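# Sand the guide coat off the board's face

## Task

Use the sander to take the thin dark guide coat off the face of the board held upright in the stand. A few small specks may stay, but if the sanding goes through the primer underneath, the task fails.

## Robot and tools

Robot: a single six-joint arm (shoulder pan, shoulder lift, elbow, wrist 1, wrist 2, wrist 3) carrying a random-orbit sander. The 127 mm pad faces along the tool's own +z axis. The tool point (end_effector_position) is the centre of the pad's face, on the sander's axis. A block juts about 11 cm from the last joint's axis toward the sander's -y side and turns with it, so watch its clearance. The board sits in a stand near the table. Two fixed cameras, cam_high and cam_low, and one hand camera, cam_wrist, each give 896x504 images.

Frames: every printed pose, velocity, target and camera pose is in the arm's base frame. The base sits at (0, 0, 0.049) m in the scene frame and is almost level. In the scene frame +z is up and +y is to the left when looking along +x. Offsets run along the base axes. A rotation turns about the Hand target's position and is written as a rotation vector (rx, ry, rz).

execute_actions(actions, cameras): actions is a list of actions, each 0.5 s long. An action is a table of up to 15 rows, one row per 1/30 s step. If it has fewer rows, the last row is held for the remaining steps. Each row has 7 numbers, all in [-1, 1], in this order: dx, dy, dz, rx, ry, rz, run. The first six are an offset, not a pose. They count from the Hand target at the start of that action, and every row in the action counts from that same start, not from the row before. The next action starts from the new Hand target, so sending the same offset again moves the tool further. Scale: 1.0 means 0.6 m of travel or 180 degrees of turn. run above 0.01 switches the sander on; any other value switches it off. cameras is a list of camera names; leave it out for all, or pass [] for none. An empty actions list just returns the current state.

move(target, speed, blend, stop_force, zero, blocking, cameras): target is one 7-number row, or a list of up to 15 rows. Each row has the same order, scale and range as above. Every row is an offset from the one Hand target at the start of the move, not from the previous row. speed is in m/s, from 0.002 to 3.2, default 0.25; turns are capped at twice that figure in rad/s. blend, in metres, rounds the corners at intermediate targets. stop_force, in newtons from 4 to 120, ends the path when the wrist senses that much push against the direction of travel. Use it with a slow speed when approaching the board. Leave it out when backing away from a contact. zero=true (the default) re-zeroes the force before the move. blocking=false returns after about 0.5 s while the move carries on, but it cannot be combined with stop_force. The result ends with a move: line: done (rested within 3 mm and 2 degrees of the target), off_target, moving, held, or fault, plus limits=paced (the pose sent was clipped) or limits=held (steps were withheld). A done result does not prove there was no contact.

wait(seconds 0 to 10) lets time pass while the arm holds its last command. stop brakes a running move; the sander stays on until a row or move sends run 0. zoom_image(camera, region=[x0, y0, x1, y1]) enlarges a part of that camera's newest image; the region is in pixels from the top-left and at most 504 by 504. zero_wrist_force re-zeroes the wrist sensor without moving the arm. finished_scene(scene) ends scene 1 or 2 for good.

Result lines: end_effector_position in m, end_effector_quat_wxyz, and linear (m/s) and angular (rad/s) velocities. Hand target is the last commanded pose after clipping; new offsets count from it. The tool point often stops a little short of the Hand target; if so, send the missing gap as a fresh offset. Tool commands shows the current run value. The result also lists joint positions and joint torques, with positive meaning toward a larger joint angle. Wrist force and Wrist torque are in the tool's own axes, and a further line gives the strongest reading since the last one shown. Pressing the pad on the board gives a negative z force. A positive torque y means the pad's +x edge bears harder; a negative torque x means its +y edge does. Use these readings to keep the pad flat.

Sanding: the sander cuts only where it touches, faster under more pressure and the longer it stays on one spot. It has no force control, and its foam gives very little, so a tilted pad cuts only on one rim. Press lightly, keep the pad moving in overlapping passes across the whole coloured face, and check progress often with the cameras and zoom_image. Stop as soon as the dark layer is gone, so the primer is not cut through. The sander keeps running between calls and while you think, and it goes on spinning and cutting for a second or two after run is set to 0. So end each pass with run 0 and lift the pad away.

Avoid: contact forces near 150 N (give or take 25 N), or joint contact torques at their limits (wrist joints 50.7 N m, elbow 141, shoulders 310); either stops the arm for 10 s. This arm is stiff, so even a small overshoot past a firm contact can trigger a fault. Approach slowly and use a small stop_force. Orientation commands are clipped to within 32 degrees of the current orientation. Keep paths away from the arm's own base. Long stretched holds or pushes the arm cannot reach heat the motors: a warning appears at 70 °C and the brakes lock at 85 °C. Never hit fixed objects or knock anything over.

Each tool is called as a command line: name --argument value for each argument, lists and objects as JSON in quotes; but a table of rows of numbers goes row by row, as --pt "numbers of a row", without its own name.

## Session

execute_actions --actions '[]'

Scene clock: 0.00 s.
end_effector_position=(+0.3929, +0.0712, +0.4904) end_effector_quat_wxyz=(+0.000, +0.707, +0.707, +0.000)
Joint positions: [-0.272 -2.14 2.06 -1.491 -1.571 -1.843]
Joint velocities: within noise
Joint torques (N m): no reading
Wrist force (N): no reading
Wrist torque (N m): no reading
Wrist force, peak (N): no reading
Hand target: +0.3929, +0.0712, +0.4904; +0.000, +0.707, +0.707, +0.000
Tool commands: tool/run=+0.0

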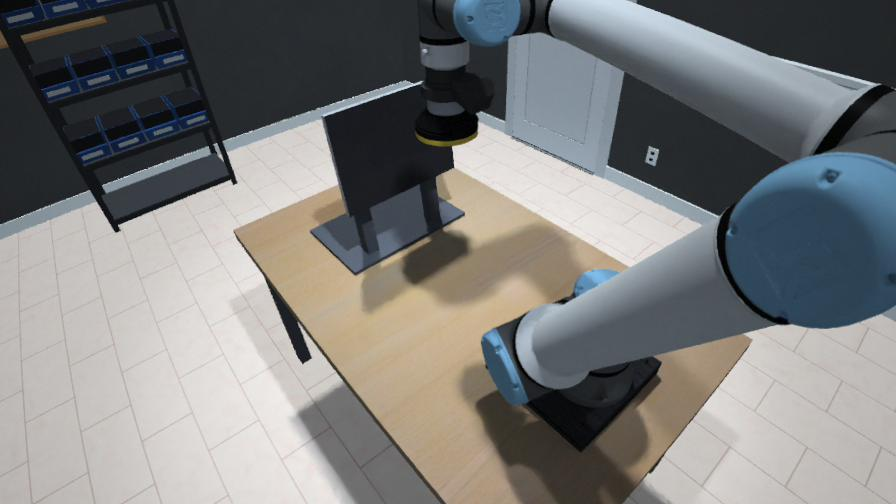

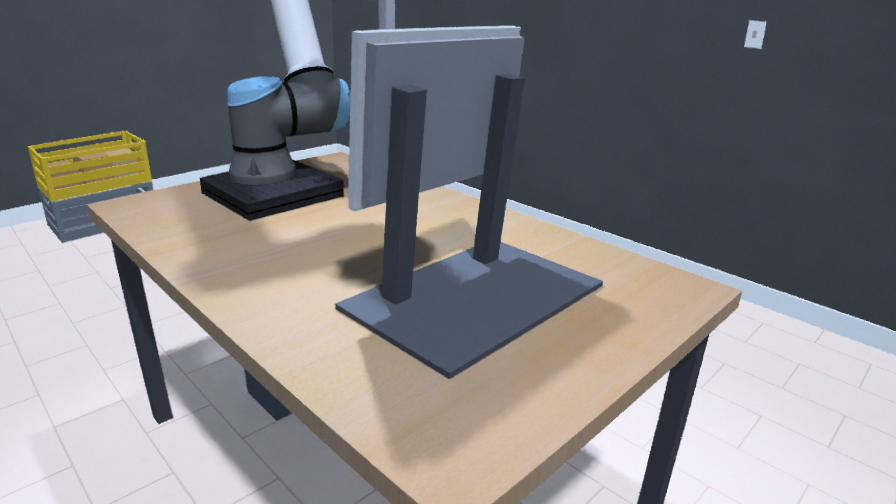

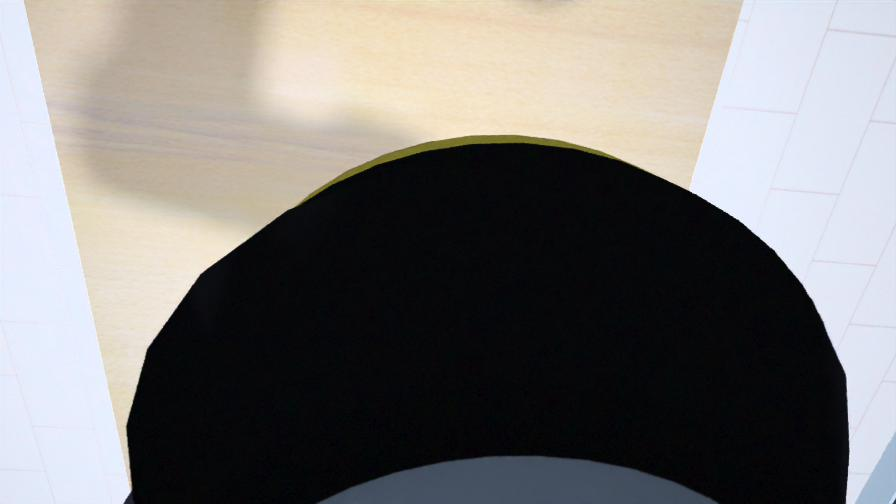

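zoom_image --camera "cam_high" --region '[300, 70, 500, 280]'

zoom_image --camera "cam_low" --region '[330, 10, 630, 390]'

Scaled by 2.400 from the camera's 896x504 image, which has a finer 1280x720 frame.

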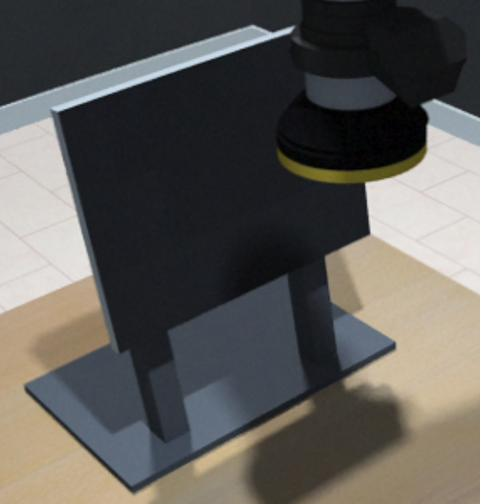

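Scaled by 1.326 from the camera's 896x504 image, which has a finer 1280x720 frame.

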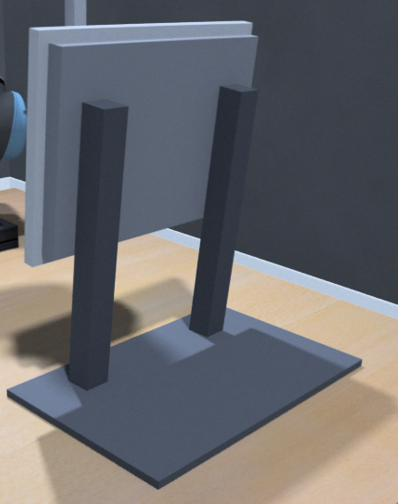

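move --target '[0.05, -0.12, -0.1, 0, -0.5, 0, 0]' --speed 0.2

Scene clock: 39.00 s.
end_effector_position=(+0.4262, -0.0008, +0.4304) end_effector_quat_wxyz=(+0.500, +0.500, +0.500, +0.500)
Joint positions: [-1.57 -3.169 2.872 -2.252 -0.001 -2.163]
Joint velocities: within noise
Joint torques (N m): [-17.21 21.87 -40.8 -5.26 6.62 3.07]
Wrist force (N): [0.2 2.2 0.5]
Wrist torque (N m): [0.52 -0.13 -0.15]
Wrist force, peak (N): [-0.6 2.6 0.6]
Hand target: +0.4229, -0.0008, +0.4304; +0.500, +0.500, +0.500, +0.500
Off the commanded pose: 0.003 m, 0 deg.
move: done
camera_calibration:
cam_wrist: T_world_to_cam=[[0.00891156, 0.998671, -0.050765, 0.0289184], [-0.365356, 0.0505089, 0.929496, -0.203494], [0.930825, 0.0102641, 0.365321, -0.447968], [0, 0, 0, 1]] pos_world=[0.342374, -0.0140038, 0.354267]

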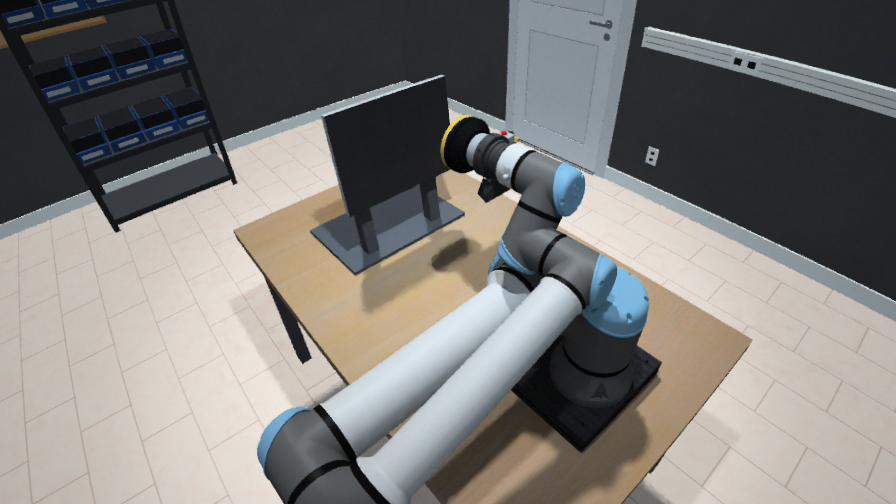

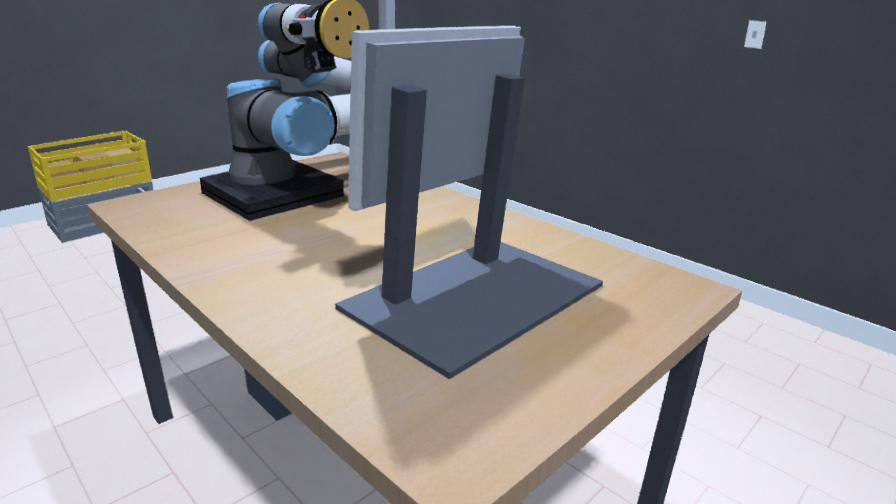

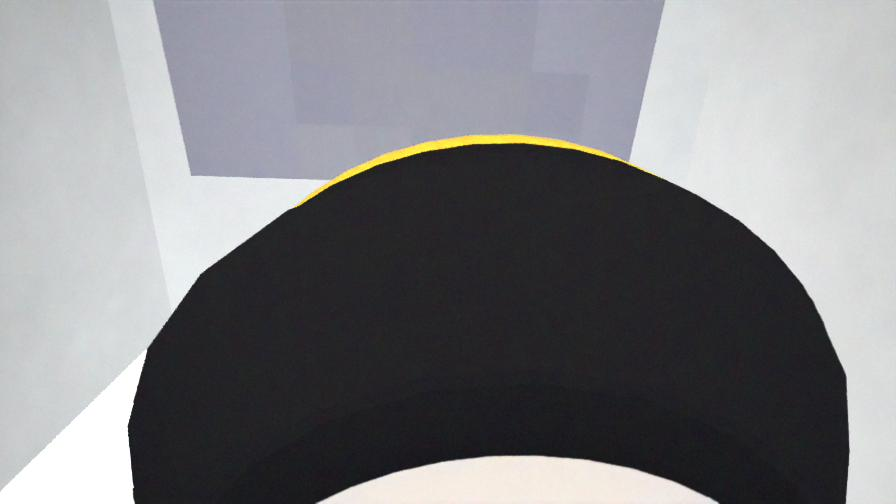

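move --target '[-0.05, 0.12, 0.1, 0, 0.5, 0, 0]' --speed 0.2

Scene clock: 51.07 s.
end_effector_position=(+0.3929, +0.0712, +0.4904) end_effector_quat_wxyz=(+0.000, +0.707, +0.707, +0.000)
Joint positions: [-0.272 -2.14 2.06 -1.491 -1.571 -1.843]
Joint velocities: within noise
Joint torques (N m): [11.51 9.06 -74.22 -2.5 -4.5 3.21]
Wrist force (N): [-0.5 0.2 0.3]
Wrist torque (N m): [0.02 0.06 0.00]
Wrist force, peak (N): [-0.7 2.5 0.7]
Hand target: +0.3929, +0.0712, +0.4904; +0.000, +0.707, +0.707, +0.000
Off the commanded pose: 0.000 m, 0 deg.
move: done
camera_calibration:
cam_wrist: T_world_to_cam=[[-0.0506831, 0.998673, -0.00915214, -0.0366138], [0.929106, 0.0505099, 0.366348, -0.507515], [0.366324, 0.0100644, -0.930433, 0.417688], [0, 0, 0, 1]] pos_world=[0.31667, 0.057996, 0.574223]

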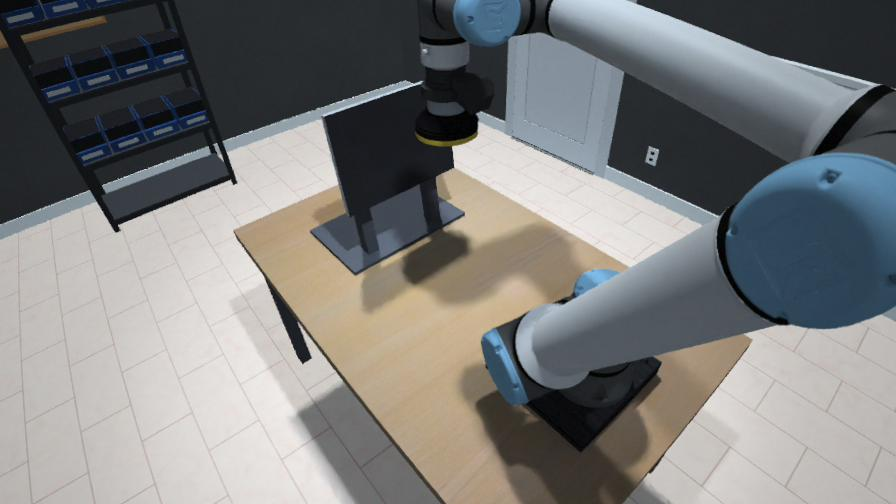

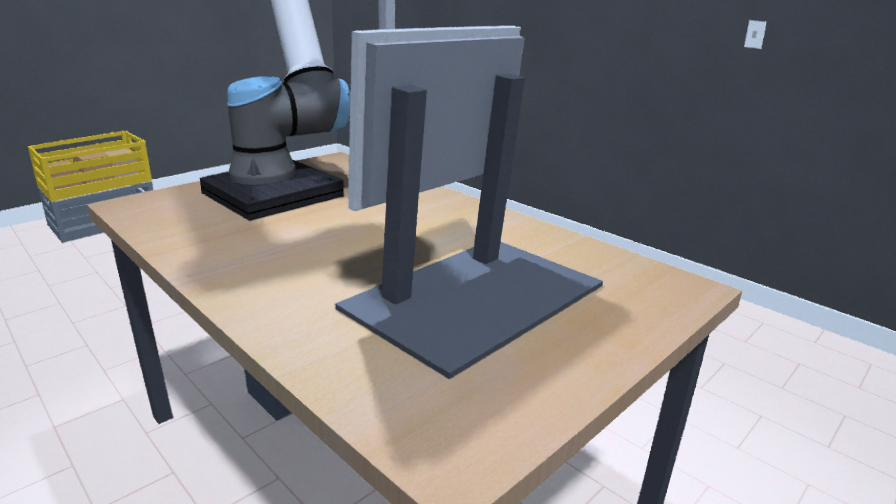

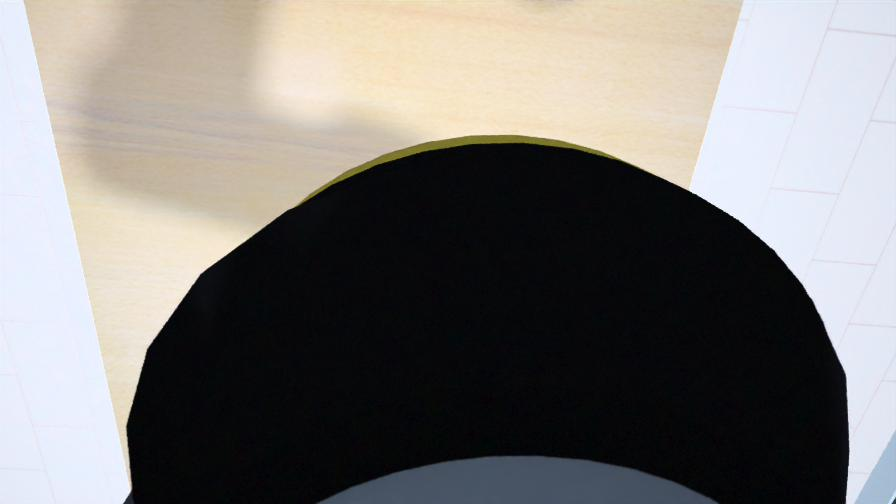

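move --pt "0 0 0.4 0 0 0 0" --pt "0.3 0 0.4 0 -0.5 0 0" --pt "0.1 -0.1 0.0 0 -0.5 0 0" --speed 0.2

Scene clock: 63.07 s.
end_effector_position=(+0.4530, +0.0112, +0.4904) end_effector_quat_wxyz=(+0.500, +0.500, +0.500, +0.500)
Joint positions: [-0.99 -2.284 2.783 -3.64 -0.581 -1.571]
Joint velocities: within noise
Joint torques (N m): [-15.3 2.81 -35.9 0.3 3.89 -3.32]
Wrist force (N): [-0.3 2.0 0.2]
Wrist torque (N m): [0.51 0.03 -0.18]
Wrist force, peak (N): [0.0 4.0 1.2]
Hand target: +0.4529, +0.0112, +0.4904; +0.500, +0.500, +0.500, +0.500
Off the commanded pose: 0.000 m, 0 deg.
move: done
camera_calibration:
cam_wrist: T_world_to_cam=[[0.00931763, 0.998675, -0.0506172, 0.019426], [-0.365925, 0.0505137, 0.929273, -0.249689], [0.930598, 0.00986346, 0.36591, -0.495084], [0, 0, 0, 1]] pos_world=[0.369175, -0.00190429, 0.414169]

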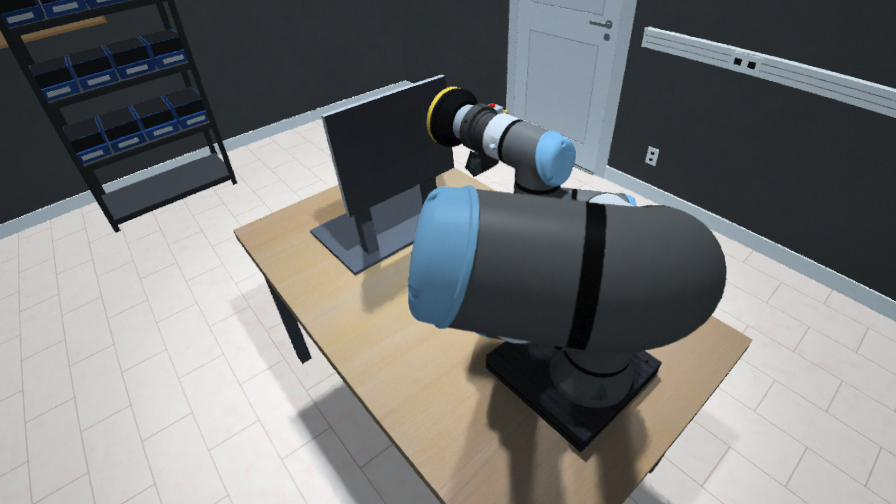

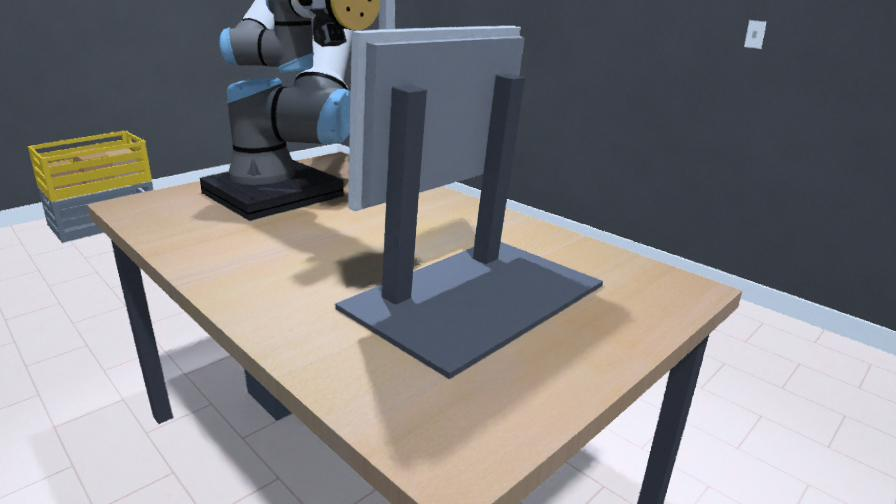

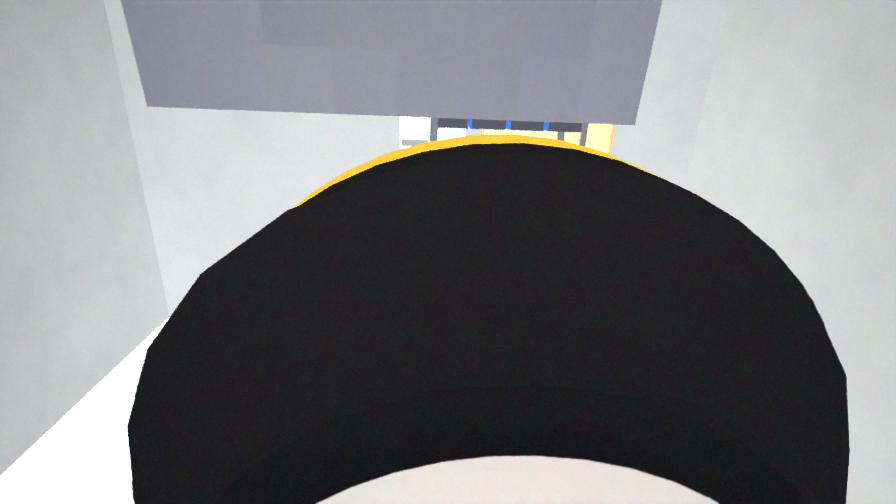

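zoom_image --camera "cam_wrist" --region '[100, 0, 700, 180]'

move --target '[0.2, 0, -0.1, 0, 0, 0, 0]' --speed 0.2

Region (100, 0, 700, 180) is 600x180 pixels. A region can be at most 504 by 504 pixels.

Scene clock: 83.93 s.
end_effector_position=(+0.5729, +0.0112, +0.4304) end_effector_quat_wxyz=(+0.500, +0.500, +0.500, +0.500)
Joint positions: [-0.539 -1.633 2.635 -4.143 -1.032 -1.571]
Joint velocities: within noise
Joint torques (N m): [13.49 -9.83 -47.04 -7.54 -4.41 2.94]
Wrist force (N): [-0.9 2.6 0.8]
Wrist torque (N m): [0.47 0.19 -0.16]
Wrist force, peak (N): [0.1 3.1 -0.6]
Hand target: +0.5729, +0.0112, +0.4304; +0.500, +0.500, +0.500, +0.500
Off the commanded pose: 0.000 m, 0 deg.
move: done
camera_calibration:
cam_wrist: T_world_to_cam=[[0.00902218, 0.998672, -0.05073, 0.0155607], [-0.365679, 0.0505133, 0.929369, -0.1503], [0.930697, 0.010166, 0.365649, -0.584698], [0, 0, 0, 1]] pos_world=[0.489075, -0.0020039, 0.354268]

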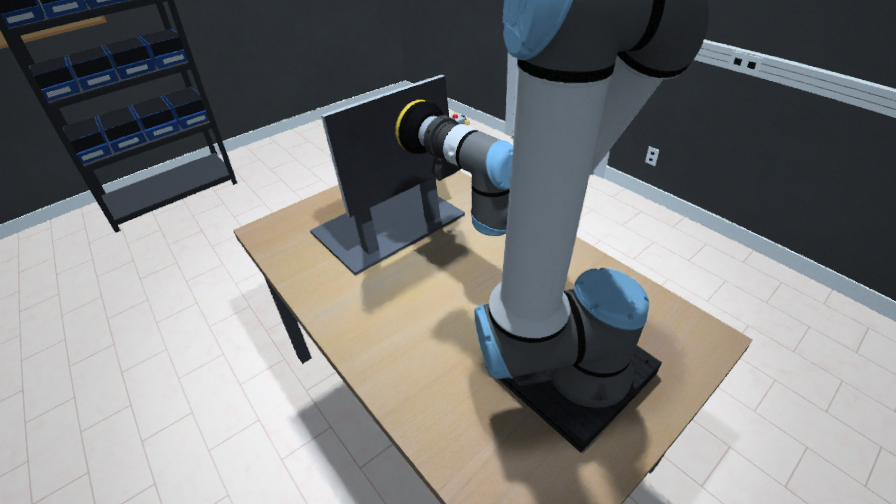

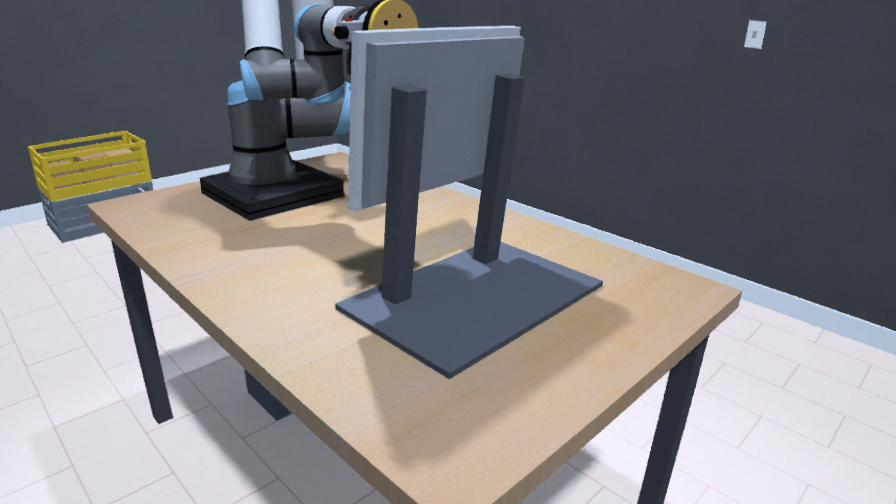

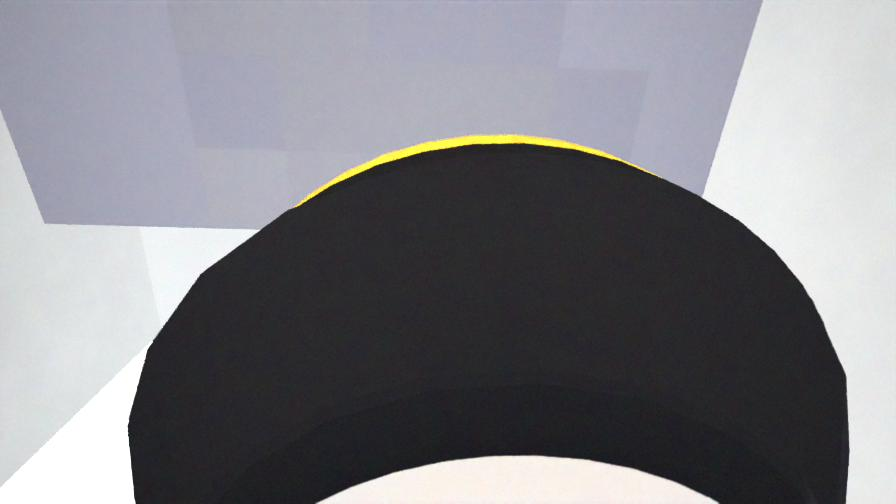

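move --target '[0.15, -0.1, -0.217, 0, 0.0243, 0, 0]' --speed 0.15

zero_wrist_force

move --target '[0.2, 0, -0.015, 0, 0, 0, 0]' --speed 0.012 --stop_force 5

Scene clock: 103.60 s.
end_effector_position=(+0.6628, -0.0487, +0.3004) end_effector_quat_wxyz=(+0.481, +0.519, +0.519, +0.481)
Joint positions: [-0.552 -1.205 2.517 -4.365 -1.021 -1.618]
Joint velocities: within noise
Joint torques (N m): [14.73 -34.45 -31.69 -7.26 -3.96 -3.69]
Wrist force (N): [-0.6 3.0 0.4]
Wrist torque (N m): [0.52 0.10 -0.15]
Wrist force, peak (N): [-0.4 4.2 -0.4]
Hand target: +0.6629, -0.0488, +0.3002; +0.481, +0.519, +0.519, +0.481
Off the commanded pose: 0.000 m, 0 deg.
move: done
camera_calibration:
cam_wrist: T_world_to_cam=[[0.00523791, 0.998673, -0.0512378, 0.070643], [-0.293988, 0.0505121, 0.954473, -0.0485636], [0.955795, 0.0100639, 0.293863, -0.615283], [0, 0, 0, 1]] pos_world=[0.573437, -0.061904, 0.230781]

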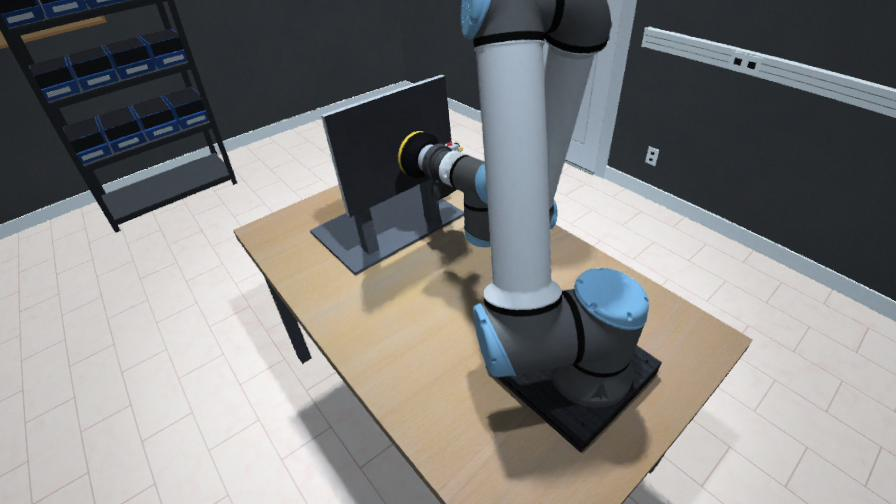

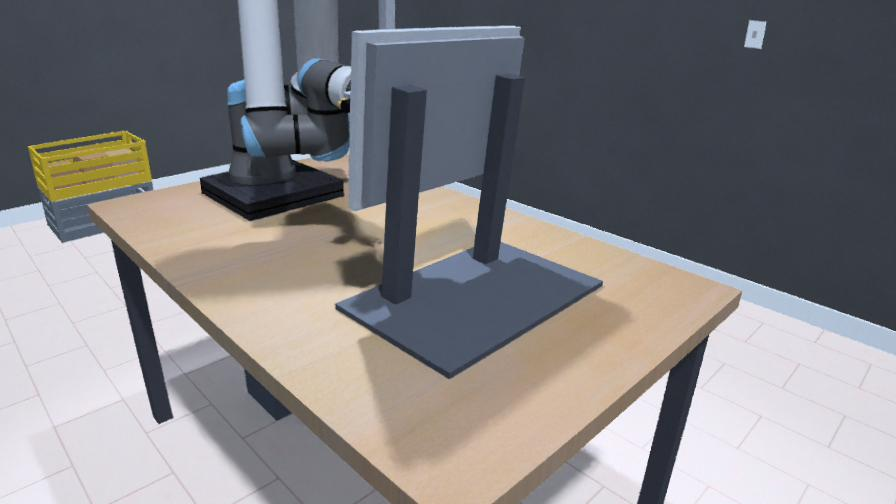

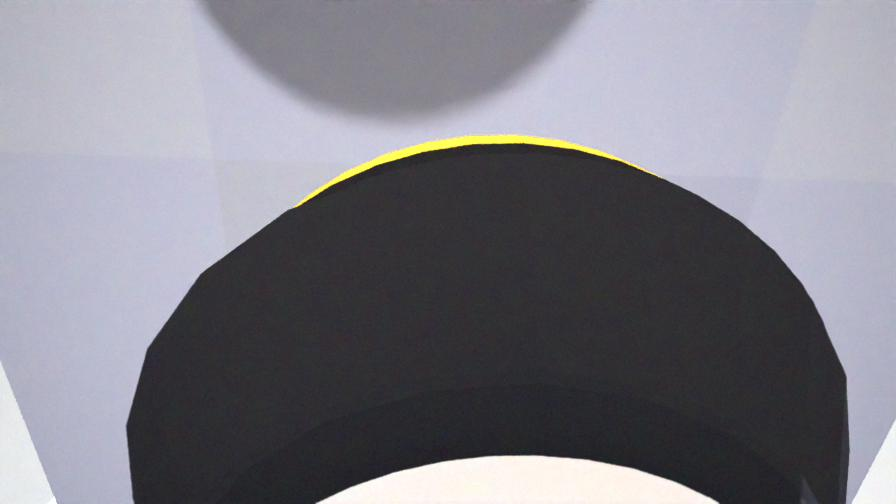

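Wrist force sensor zeroed.

Scene clock: 111.30 s.
end_effector_position=(+0.7400, -0.0488, +0.2944) end_effector_quat_wxyz=(+0.481, +0.519, +0.519, +0.481)
Joint positions: [-0.462 -1.128 2.366 -4.294 -1.11 -1.609]
Joint velocities: within noise
Joint torques (N m): [-13.61 -72.1 -9.69 -6.66 4.34 -1.06]
Wrist force (N, zeroed by zero_wrist_force): [0.5 0.1 -5.8]
Wrist torque (N m, zeroed by zero_wrist_force): [0.16 -0.23 0.04]
Wrist force, peak (N, zeroed by zero_wrist_force): [0.2 -0.5 -13.1]
Hand target: +0.7400, -0.0488, +0.2944; +0.481, +0.519, +0.519, +0.481 (not the last commanded pose)
Off the commanded pose: 0.043 m, 0 deg.
move: contact
camera_calibration:
cam_wrist: T_world_to_cam=[[0.00523301, 0.998673, -0.0512407, 0.0700349], [-0.293897, 0.0505144, 0.954501, -0.0202012], [0.955823, 0.0100646, 0.293771, -0.687303], [0, 0, 0, 1]] pos_world=[0.650637, -0.062004, 0.224781]

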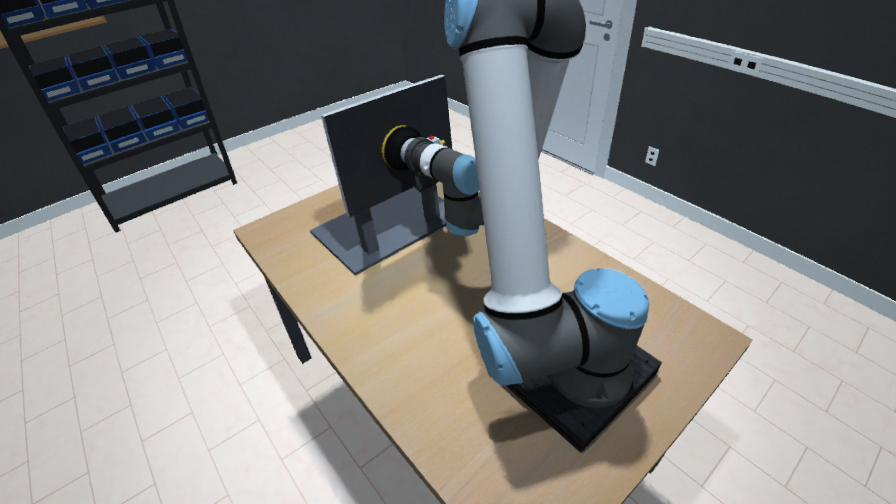

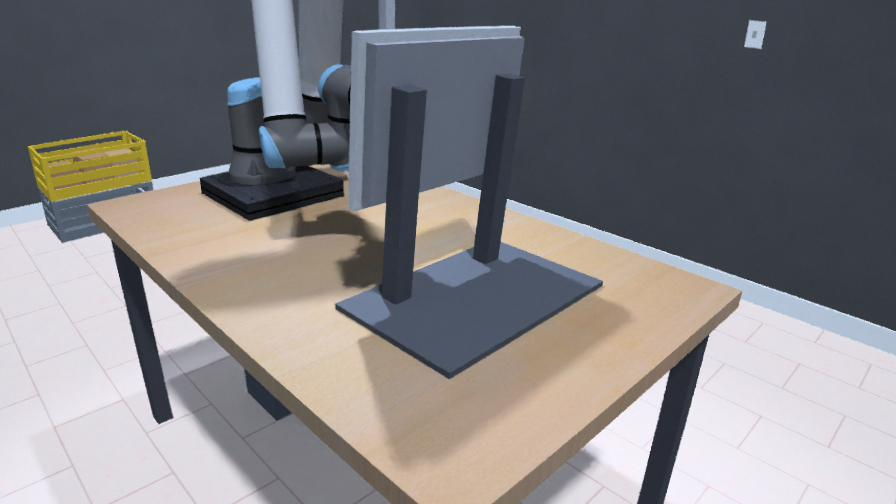

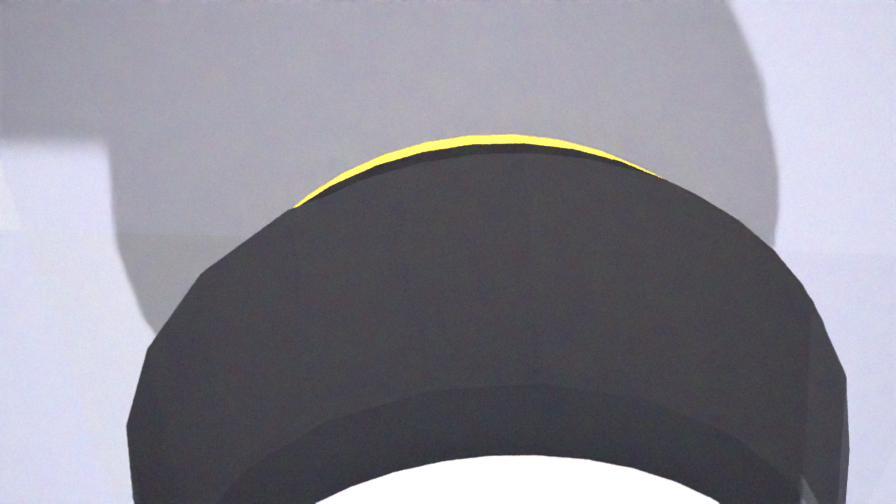

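move --target '[-0.01, 0, 0.0, 0, 0.0056, -0.0056, 0]' --speed 0.02 --cameras '[]'

zero_wrist_force

move --target '[0.05, 0, -0.005, 0, 0, 0, 0]' --speed 0.003 --stop_force 6 --cameras '[]'

Scene clock: 118.67 s.
end_effector_position=(+0.7341, -0.0488, +0.2944) end_effector_quat_wxyz=(+0.480, +0.527, +0.518, +0.472)
Joint positions: [-0.459 -1.145 2.382 -4.275 -1.131 -1.615]
Joint velocities: within noise
Joint torques (N m): [15.27 -76.28 -5.08 -1.55 -4.58 -3.59]
Wrist force (N, zeroed by zero_wrist_force): [0.4 -0.2 0.1]
Wrist torque (N m, zeroed by zero_wrist_force): [0.02 -0.04 0.03]
Wrist force, peak (N, zeroed by zero_wrist_force): [0.4 0.3 -6.1]
Hand target: +0.7340, -0.0488, +0.2944; +0.480, +0.527, +0.518, +0.472
Off the commanded pose: 0.000 m, 0 deg.
move: done
No camera images: "cameras" was empty.

Wrist force sensor zeroed.

Scene clock: 121.60 s.
end_effector_position=(+0.7407, -0.0488, +0.2938) end_effector_quat_wxyz=(+0.480, +0.527, +0.518, +0.472)
Joint positions: [-0.452 -1.138 2.369 -4.269 -1.138 -1.614]
Joint velocities: within noise
Joint torques (N m): [-8.84 -66.36 -13.99 -3.71 0.82 2.52]
Wrist force (N, zeroed by zero_wrist_force): [-0.6 -0.2 -9.3]
Wrist torque (N m, zeroed by zero_wrist_force): [-0.22 -0.12 0.00]
Wrist force, peak (N, zeroed by zero_wrist_force): [-0.6 -0.5 -9.6]
Hand target: +0.7406, -0.0488, +0.2938; +0.480, +0.527, +0.518, +0.472 (not the last commanded pose)
Off the commanded pose: 0.023 m, 0 deg.
move: contact
No camera images: "cameras" was empty.

move --target '[-0.01, 0, 0.0, 0, -0.0027, -0.003, 0]' --speed 0.02 --cameras '[]'

zero_wrist_force

move --target '[0.05, 0, -0.005, 0, 0, 0, 0]' --speed 0.003 --stop_force 6 --cameras '[]'

Scene clock: 126.20 s.
end_effector_position=(+0.7347, -0.0488, +0.2938) end_effector_quat_wxyz=(+0.485, +0.528, +0.514, +0.472)
Joint positions: [-0.454 -1.138 2.379 -4.289 -1.146 -1.61]
Joint velocities: within noise
Joint torques (N m): [-13.62 -46.93 -7.94 -6.9 -4 3.25]
Wrist force (N, zeroed by zero_wrist_force): [0.2 0.0 0.1]
Wrist torque (N m, zeroed by zero_wrist_force): [0.02 -0.02 -0.01]
Wrist force, peak (N, zeroed by zero_wrist_force): [-1.1 -0.2 -9.5]
Hand target: +0.7346, -0.0488, +0.2938; +0.485, +0.528, +0.514, +0.472
Off the commanded pose: 0.000 m, 0 deg.
move: done
No camera images: "cameras" was empty.

Wrist force sensor zeroed.

Scene clock: 128.90 s.
end_effector_position=(+0.7406, -0.0488, +0.2932) end_effector_quat_wxyz=(+0.485, +0.528, +0.514, +0.472)
Joint positions: [-0.448 -1.131 2.368 -4.284 -1.152 -1.609]
Joint velocities: within noise
Joint torques (N m): [-6.62 -65.9 -11.43 -3.89 0.71 2.6]
Wrist force (N, zeroed by zero_wrist_force): [-1.2 0.2 -8.9]
Wrist torque (N m, zeroed by zero_wrist_force): [0.14 0.30 0.00]
Wrist force, peak (N, zeroed by zero_wrist_force): [-1.3 -0.2 -9.2]
Hand target: +0.7405, -0.0488, +0.2932; +0.485, +0.528, +0.514, +0.472 (not the last commanded pose)
Off the commanded pose: 0.024 m, 0 deg.
move: contact
No camera images: "cameras" was empty.

move --target '[-0.01, 0, 0.0, 0, 0.0011, 0.002, 0]' --speed 0.02 --cameras '[]'

zero_wrist_force

move --target '[0.05, 0, -0.005, 0, 0, 0, 0]' --speed 0.003 --stop_force 6 --cameras '[]'

Scene clock: 133.73 s.
end_effector_position=(+0.7346, -0.0488, +0.2932) end_effector_quat_wxyz=(+0.482, +0.527, +0.516, +0.472)
Joint positions: [-0.457 -1.139 2.38 -4.285 -1.137 -1.612]
Joint velocities: within noise
Joint torques (N m): [-10.39 -73.53 -6.86 -7.66 5.1 -3.52]
Wrist force (N, zeroed by zero_wrist_force): [-0.8 -0.3 -0.3]
Wrist torque (N m, zeroed by zero_wrist_force): [-0.05 0.12 0.01]
Wrist force, peak (N, zeroed by zero_wrist_force): [-1.3 0.2 -9.2]
Hand target: +0.7345, -0.0488, +0.2932; +0.482, +0.527, +0.516, +0.472
Off the commanded pose: 0.000 m, 0 deg.
move: done
No camera images: "cameras" was empty.

Wrist force sensor zeroed.

Scene clock: 136.47 s.
end_effector_position=(+0.7406, -0.0488, +0.2926) end_effector_quat_wxyz=(+0.482, +0.527, +0.516, +0.472)
Joint positions: [-0.451 -1.132 2.368 -4.28 -1.142 -1.612]
Joint velocities: within noise
Joint torques (N m): [-7.29 -65.04 -14.21 -3.73 1.02 2.66]
Wrist force (N, zeroed by zero_wrist_force): [-0.2 0.3 -10.1]
Wrist torque (N m, zeroed by zero_wrist_force): [0.03 -0.07 0.00]
Wrist force, peak (N, zeroed by zero_wrist_force): [-0.4 0.6 -10.5]
Hand target: +0.7405, -0.0488, +0.2926; +0.482, +0.527, +0.516, +0.472 (not the last commanded pose)
Off the commanded pose: 0.024 m, 0 deg.
move: contact
No camera images: "cameras" was empty.

wait --seconds 1 --cameras '[]'

move --target '[0.0005, 0, 0, 0, 0, 0, 0]' --speed 0.01 --cameras '[]'

move --target '[0.0005, 0, 0, 0, 0, 0, 0]' --speed 0.01 --cameras '[]'

move --target '[-0.002, 0, 0, 0, 0, 0, 0]' --speed 0.01 --cameras '[]'

Scene clock: 154.73 s.
end_effector_position=(+0.7405, -0.0488, +0.2926) end_effector_quat_wxyz=(+0.482, +0.527, +0.516, +0.472)
Joint positions: [-0.451 -1.132 2.368 -4.28 -1.142 -1.612]
Joint velocities: within noise
Joint torques (N m): [-10.38 -69.74 -27.92 -4.56 2.38 -2.18]
Wrist force (N, zeroed by zero_wrist_force): [0.8 2.2 -6.9]
Wrist torque (N m, zeroed by zero_wrist_force): [0.05 -0.10 0.00]
Wrist force, peak (N, zeroed by zero_wrist_force): [-0.3 0.3 -10.3]
Hand target: +0.7405, -0.0488, +0.2926; +0.482, +0.527, +0.516, +0.472 (not the last commanded pose)
Tool commands: tool/run=+0.0
Off the commanded pose: 0.024 m, 0 deg.
wait: 1.00 s; at rest from the start
No camera images: "cameras" was empty.

Scene clock: 155.43 s.
end_effector_position=(+0.7408, -0.0488, +0.2926) end_effector_quat_wxyz=(+0.482, +0.527, +0.516, +0.472)
Joint positions: [-0.451 -1.132 2.368 -4.28 -1.143 -1.612]
Joint velocities: within noise
Joint torques (N m): [18.05 -44.57 -43.34 -0.14 -4.1 -1.42]
Wrist force (N, zeroed by zero_wrist_force): [-0.1 -1.3 -16.6]
Wrist torque (N m, zeroed by zero_wrist_force): [0.03 -0.03 0.00]
Wrist force, peak (N, zeroed by zero_wrist_force): [-0.1 -1.3 -16.6]
Hand target: +0.7408, -0.0488, +0.2926; +0.482, +0.527, +0.516, +0.472
Off the commanded pose: 0.000 m, 0 deg.
move: done
No camera images: "cameras" was empty.

Scene clock: 156.13 s.
end_effector_position=(+0.7411, -0.0488, +0.2926) end_effector_quat_wxyz=(+0.482, +0.527, +0.516, +0.472)
Joint positions: [-0.45 -1.132 2.367 -4.279 -1.143 -1.612]
Joint velocities: within noise
Joint torques (N m): [16.19 -40.77 -48.36 1.04 -3.22 2.75]
Wrist force (N, zeroed by zero_wrist_force): [-1.1 -0.3 -31.5]
Wrist torque (N m, zeroed by zero_wrist_force): [0.18 -0.02 0.00]
Wrist force, peak (N, zeroed by zero_wrist_force): [-1.1 -0.3 -31.5]
Hand target: +0.7411, -0.0488, +0.2926; +0.482, +0.527, +0.516, +0.472
Off the commanded pose: 0.000 m, 0 deg.
move: done
No camera images: "cameras" was empty.

Scene clock: 156.83 s.
end_effector_position=(+0.7401, -0.0488, +0.2926) end_effector_quat_wxyz=(+0.482, +0.527, +0.516, +0.472)
Joint positions: [-0.451 -1.133 2.369 -4.28 -1.142 -1.612]
Joint velocities: within noise
Joint torques (N m): [-11.02 -74.09 -7.29 -7.66 4.16 0.44]
Wrist force (N, zeroed by zero_wrist_force): [0.1 0.1 0.5]
Wrist torque (N m, zeroed by zero_wrist_force): [0.03 -0.01 0.00]
Wrist force, peak (N, zeroed by zero_wrist_force): [-1.5 -1.2 -32.4]
Hand target: +0.7399, -0.0488, +0.2926; +0.482, +0.527, +0.516, +0.472
Off the commanded pose: 0.000 m, 0 deg.
move: done
No camera images: "cameras" was empty.

move --pt "-0.0166 0.0003 0.0015 0 0 0 0" --pt "0.0037 0.236 0.1725 0 0 0 0" --speed 0.08 --cameras '[]'

zero_wrist_force

move --target '[0.05, -0.001, -0.0044, 0, 0, 0, 0]' --speed 0.003 --stop_force 6 --cameras '[]'

move --pt "-0.0133 0.0003 0.0012 0 0 0 0" --pt "-0.0232 -0.4663 0.0077 0 0 0 0" --speed 0.08 --cameras '[]'

zero_wrist_force

move --target '[0.05, -0.001, -0.0044, 0, 0, 0, 0]' --speed 0.003 --stop_force 6 --cameras '[]'

move --pt "-0.0133 0.0003 0.0012 0 0 0 0" --pt "-0.0448 -0.0043 -0.3557 0 0 0 0" --speed 0.08 --cameras '[]'

zero_wrist_force

move --target '[0.05, -0.001, -0.0044, 0, 0, 0, 0]' --speed 0.003 --stop_force 6 --cameras '[]'

move --pt "-0.0133 0.0003 0.0012 0 0 0 0" --pt "-0.0035 0.467 -0.0053 0 0 0 0" --speed 0.08 --cameras '[]'

zero_wrist_force

move --target '[0.05, -0.001, -0.0044, 0, 0, 0, 0]' --speed 0.003 --stop_force 6

Scene clock: 178.87 s.
end_effector_position=(+0.7421, +0.0926, +0.3960) end_effector_quat_wxyz=(+0.482, +0.527, +0.516, +0.472)
Joint positions: [-0.159 -1.333 2.321 -4.04 -1.434 -1.583]
Joint velocities: within noise
Joint torques (N m): [8.94 -68.66 -49.81 -2.07 -3.97 3.04]
Wrist force (N, zeroed by zero_wrist_force): [0.1 -0.2 0.3]
Wrist torque (N m, zeroed by zero_wrist_force): [-0.02 0.03 -0.04]
Wrist force, peak (N, zeroed by zero_wrist_force): [-0.1 0.5 1.3]
Hand target: +0.7421, +0.0928, +0.3961; +0.482, +0.527, +0.516, +0.472
Off the commanded pose: 0.000 m, 0 deg.
move: done
No camera images: "cameras" was empty.

Wrist force sensor zeroed.

Scene clock: 183.17 s.
end_effector_position=(+0.7530, +0.0926, +0.3952) end_effector_quat_wxyz=(+0.482, +0.527, +0.516, +0.472)
Joint positions: [-0.155 -1.318 2.301 -4.035 -1.437 -1.583]
Joint velocities: within noise
Joint torques (N m): [6.08 -62.39 -29.04 -2.12 -2.15 3.04]
Wrist force (N, zeroed by zero_wrist_force): [-0.5 0.2 -10.5]
Wrist torque (N m, zeroed by zero_wrist_force): [0.04 -0.06 -0.01]
Wrist force, peak (N, zeroed by zero_wrist_force): [-0.9 0.3 -11.0]
Hand target: +0.7529, +0.0926, +0.3951; +0.482, +0.527, +0.516, +0.472 (not the last commanded pose)
Off the commanded pose: 0.019 m, 0 deg.
move: contact
No camera images: "cameras" was empty.

Scene clock: 187.33 s.
end_effector_position=(+0.7390, -0.1869, +0.3997) end_effector_quat_wxyz=(+0.482, +0.527, +0.516, +0.472)
Joint positions: [-0.697 -1.318 2.286 -3.996 -0.897 -1.642]
Joint velocities: within noise
Joint torques (N m): [-8.05 -38.64 -48.88 -1.77 4.21 -3.24]
Wrist force (N, zeroed by zero_wrist_force): [-0.6 -0.2 0.1]
Wrist torque (N m, zeroed by zero_wrist_force): [-0.02 -0.04 -0.02]
Wrist force, peak (N, zeroed by zero_wrist_force): [-0.7 0.2 -10.9]
Hand target: +0.7390, -0.1872, +0.3998; +0.482, +0.527, +0.516, +0.472
Off the commanded pose: 0.000 m, 0 deg.
move: done
No camera images: "cameras" was empty.

Wrist force sensor zeroed.

Scene clock: 190.67 s.
end_effector_position=(+0.7469, -0.1873, +0.3991) end_effector_quat_wxyz=(+0.482, +0.527, +0.516, +0.472)
Joint positions: [-0.688 -1.307 2.272 -3.994 -0.907 -1.641]
Joint velocities: within noise
Joint torques (N m): [-10.22 -61.75 -28.68 -1.39 1.9 2.25]
Wrist force (N, zeroed by zero_wrist_force): [0.0 -0.1 -11.1]
Wrist torque (N m, zeroed by zero_wrist_force): [0.01 0.00 0.02]
Wrist force, peak (N, zeroed by zero_wrist_force): [0.4 -0.3 -11.4]
Hand target: +0.7469, -0.1873, +0.3991; +0.482, +0.527, +0.516, +0.472 (not the last commanded pose)
Off the commanded pose: 0.022 m, 0 deg.
move: contact
No camera images: "cameras" was empty.

Scene clock: 194.10 s.
end_effector_position=(+0.7200, -0.1899, +0.1858) end_effector_quat_wxyz=(+0.482, +0.527, +0.516, +0.472)
Joint positions: [-0.728 -0.888 2.332 -4.468 -0.867 -1.647]
Joint velocities: within noise
Joint torques (N m): [-12.6 -50.37 -24.32 -7.74 4.43 2.36]
Wrist force (N, zeroed by zero_wrist_force): [0.9 -0.1 -0.5]
Wrist torque (N m, zeroed by zero_wrist_force): [0.05 -0.12 0.02]
Wrist force, peak (N, zeroed by zero_wrist_force): [0.0 0.1 -11.1]
Hand target: +0.7200, -0.1899, +0.1856; +0.482, +0.527, +0.516, +0.472
Off the commanded pose: 0.000 m, 0 deg.
move: done
No camera images: "cameras" was empty.

Wrist force sensor zeroed.

Scene clock: 197.43 s.
end_effector_position=(+0.7279, -0.1901, +0.1849) end_effector_quat_wxyz=(+0.482, +0.527, +0.516, +0.472)
Joint positions: [-0.717 -0.884 2.317 -4.459 -0.878 -1.645]
Joint velocities: within noise
Joint torques (N m): [-7.82 -64.35 -2.74 -4 2.13 2.03]
Wrist force (N, zeroed by zero_wrist_force): [-0.2 0.5 -9.5]
Wrist torque (N m, zeroed by zero_wrist_force): [-0.06 0.02 -0.02]
Wrist force, peak (N, zeroed by zero_wrist_force): [-0.5 0.3 -9.9]
Hand target: +0.7278, -0.1901, +0.1849; +0.482, +0.527, +0.516, +0.472 (not the last commanded pose)
Off the commanded pose: 0.022 m, 0 deg.
move: contact
No camera images: "cameras" was empty.

Scene clock: 201.67 s.
end_effector_position=(+0.7257, +0.0900, +0.1818) end_effector_quat_wxyz=(+0.482, +0.527, +0.516, +0.472)
Joint positions: [-0.17 -0.883 2.363 -4.532 -1.422 -1.584]
Joint velocities: within noise
Joint torques (N m): [14.13 -53.33 -23.44 -1.82 -4.4 3.04]
Wrist force (N, zeroed by zero_wrist_force): [0.2 0.2 0.2]
Wrist torque (N m, zeroed by zero_wrist_force): [0.01 0.04 0.04]
Wrist force, peak (N, zeroed by zero_wrist_force): [-0.3 0.3 -9.2]
Hand target: +0.7257, +0.0901, +0.1818; +0.482, +0.527, +0.516, +0.472
Off the commanded pose: 0.000 m, 0 deg.
move: done
No camera images: "cameras" was empty.

Wrist force sensor zeroed.

Scene clock: 205.10 s.
end_effector_position=(+0.7339, +0.0900, +0.1811) end_effector_quat_wxyz=(+0.482, +0.527, +0.516, +0.472)
Joint positions: [-0.167 -0.879 2.347 -4.52 -1.425 -1.584]
Joint velocities: within noise
Joint torques (N m): [4.36 -64.22 -3.5 -5.2 -2.15 2.74]
Wrist force (N, zeroed by zero_wrist_force): [-0.5 0.3 -10.0]
Wrist torque (N m, zeroed by zero_wrist_force): [-0.05 -0.03 0.00]
Wrist force, peak (N, zeroed by zero_wrist_force): [-0.5 0.1 -10.1]
Hand target: +0.7338, +0.0900, +0.1811; +0.482, +0.527, +0.516, +0.472 (not the last commanded pose)
Off the commanded pose: 0.022 m, 0 deg.
move: contact
camera_calibration:
cam_wrist: T_world_to_cam=[[0.0253218, 0.998357, -0.051393, -0.0890283], [-0.280921, 0.0564442, 0.95807, 0.0684871], [0.959397, -0.00982271, 0.281889, -0.648281], [0, 0, 0, 1]] pos_world=[0.643452, 0.0786485, 0.112552]

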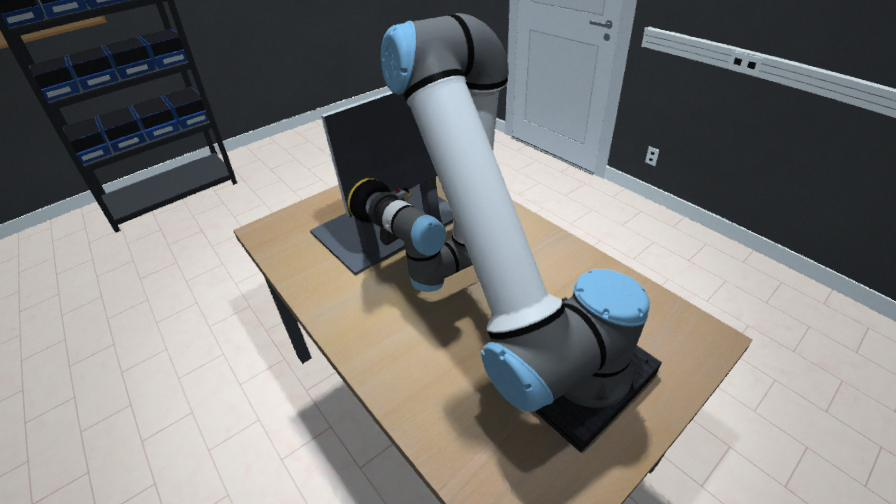

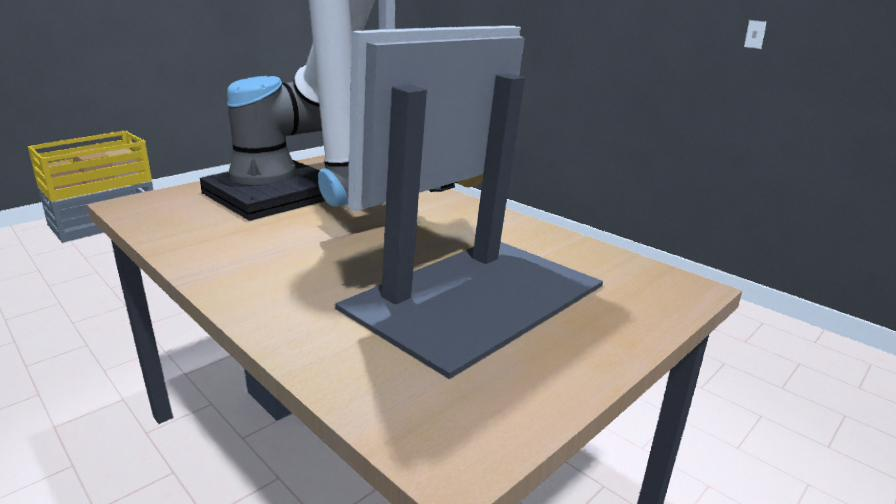

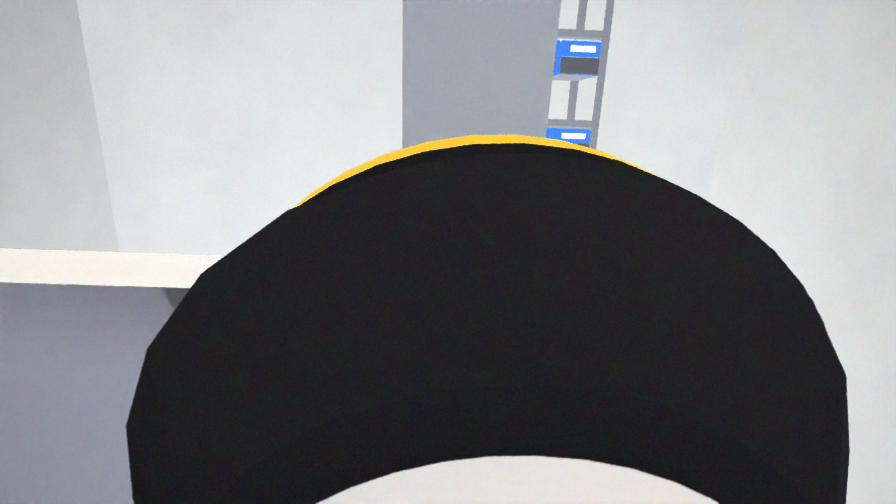

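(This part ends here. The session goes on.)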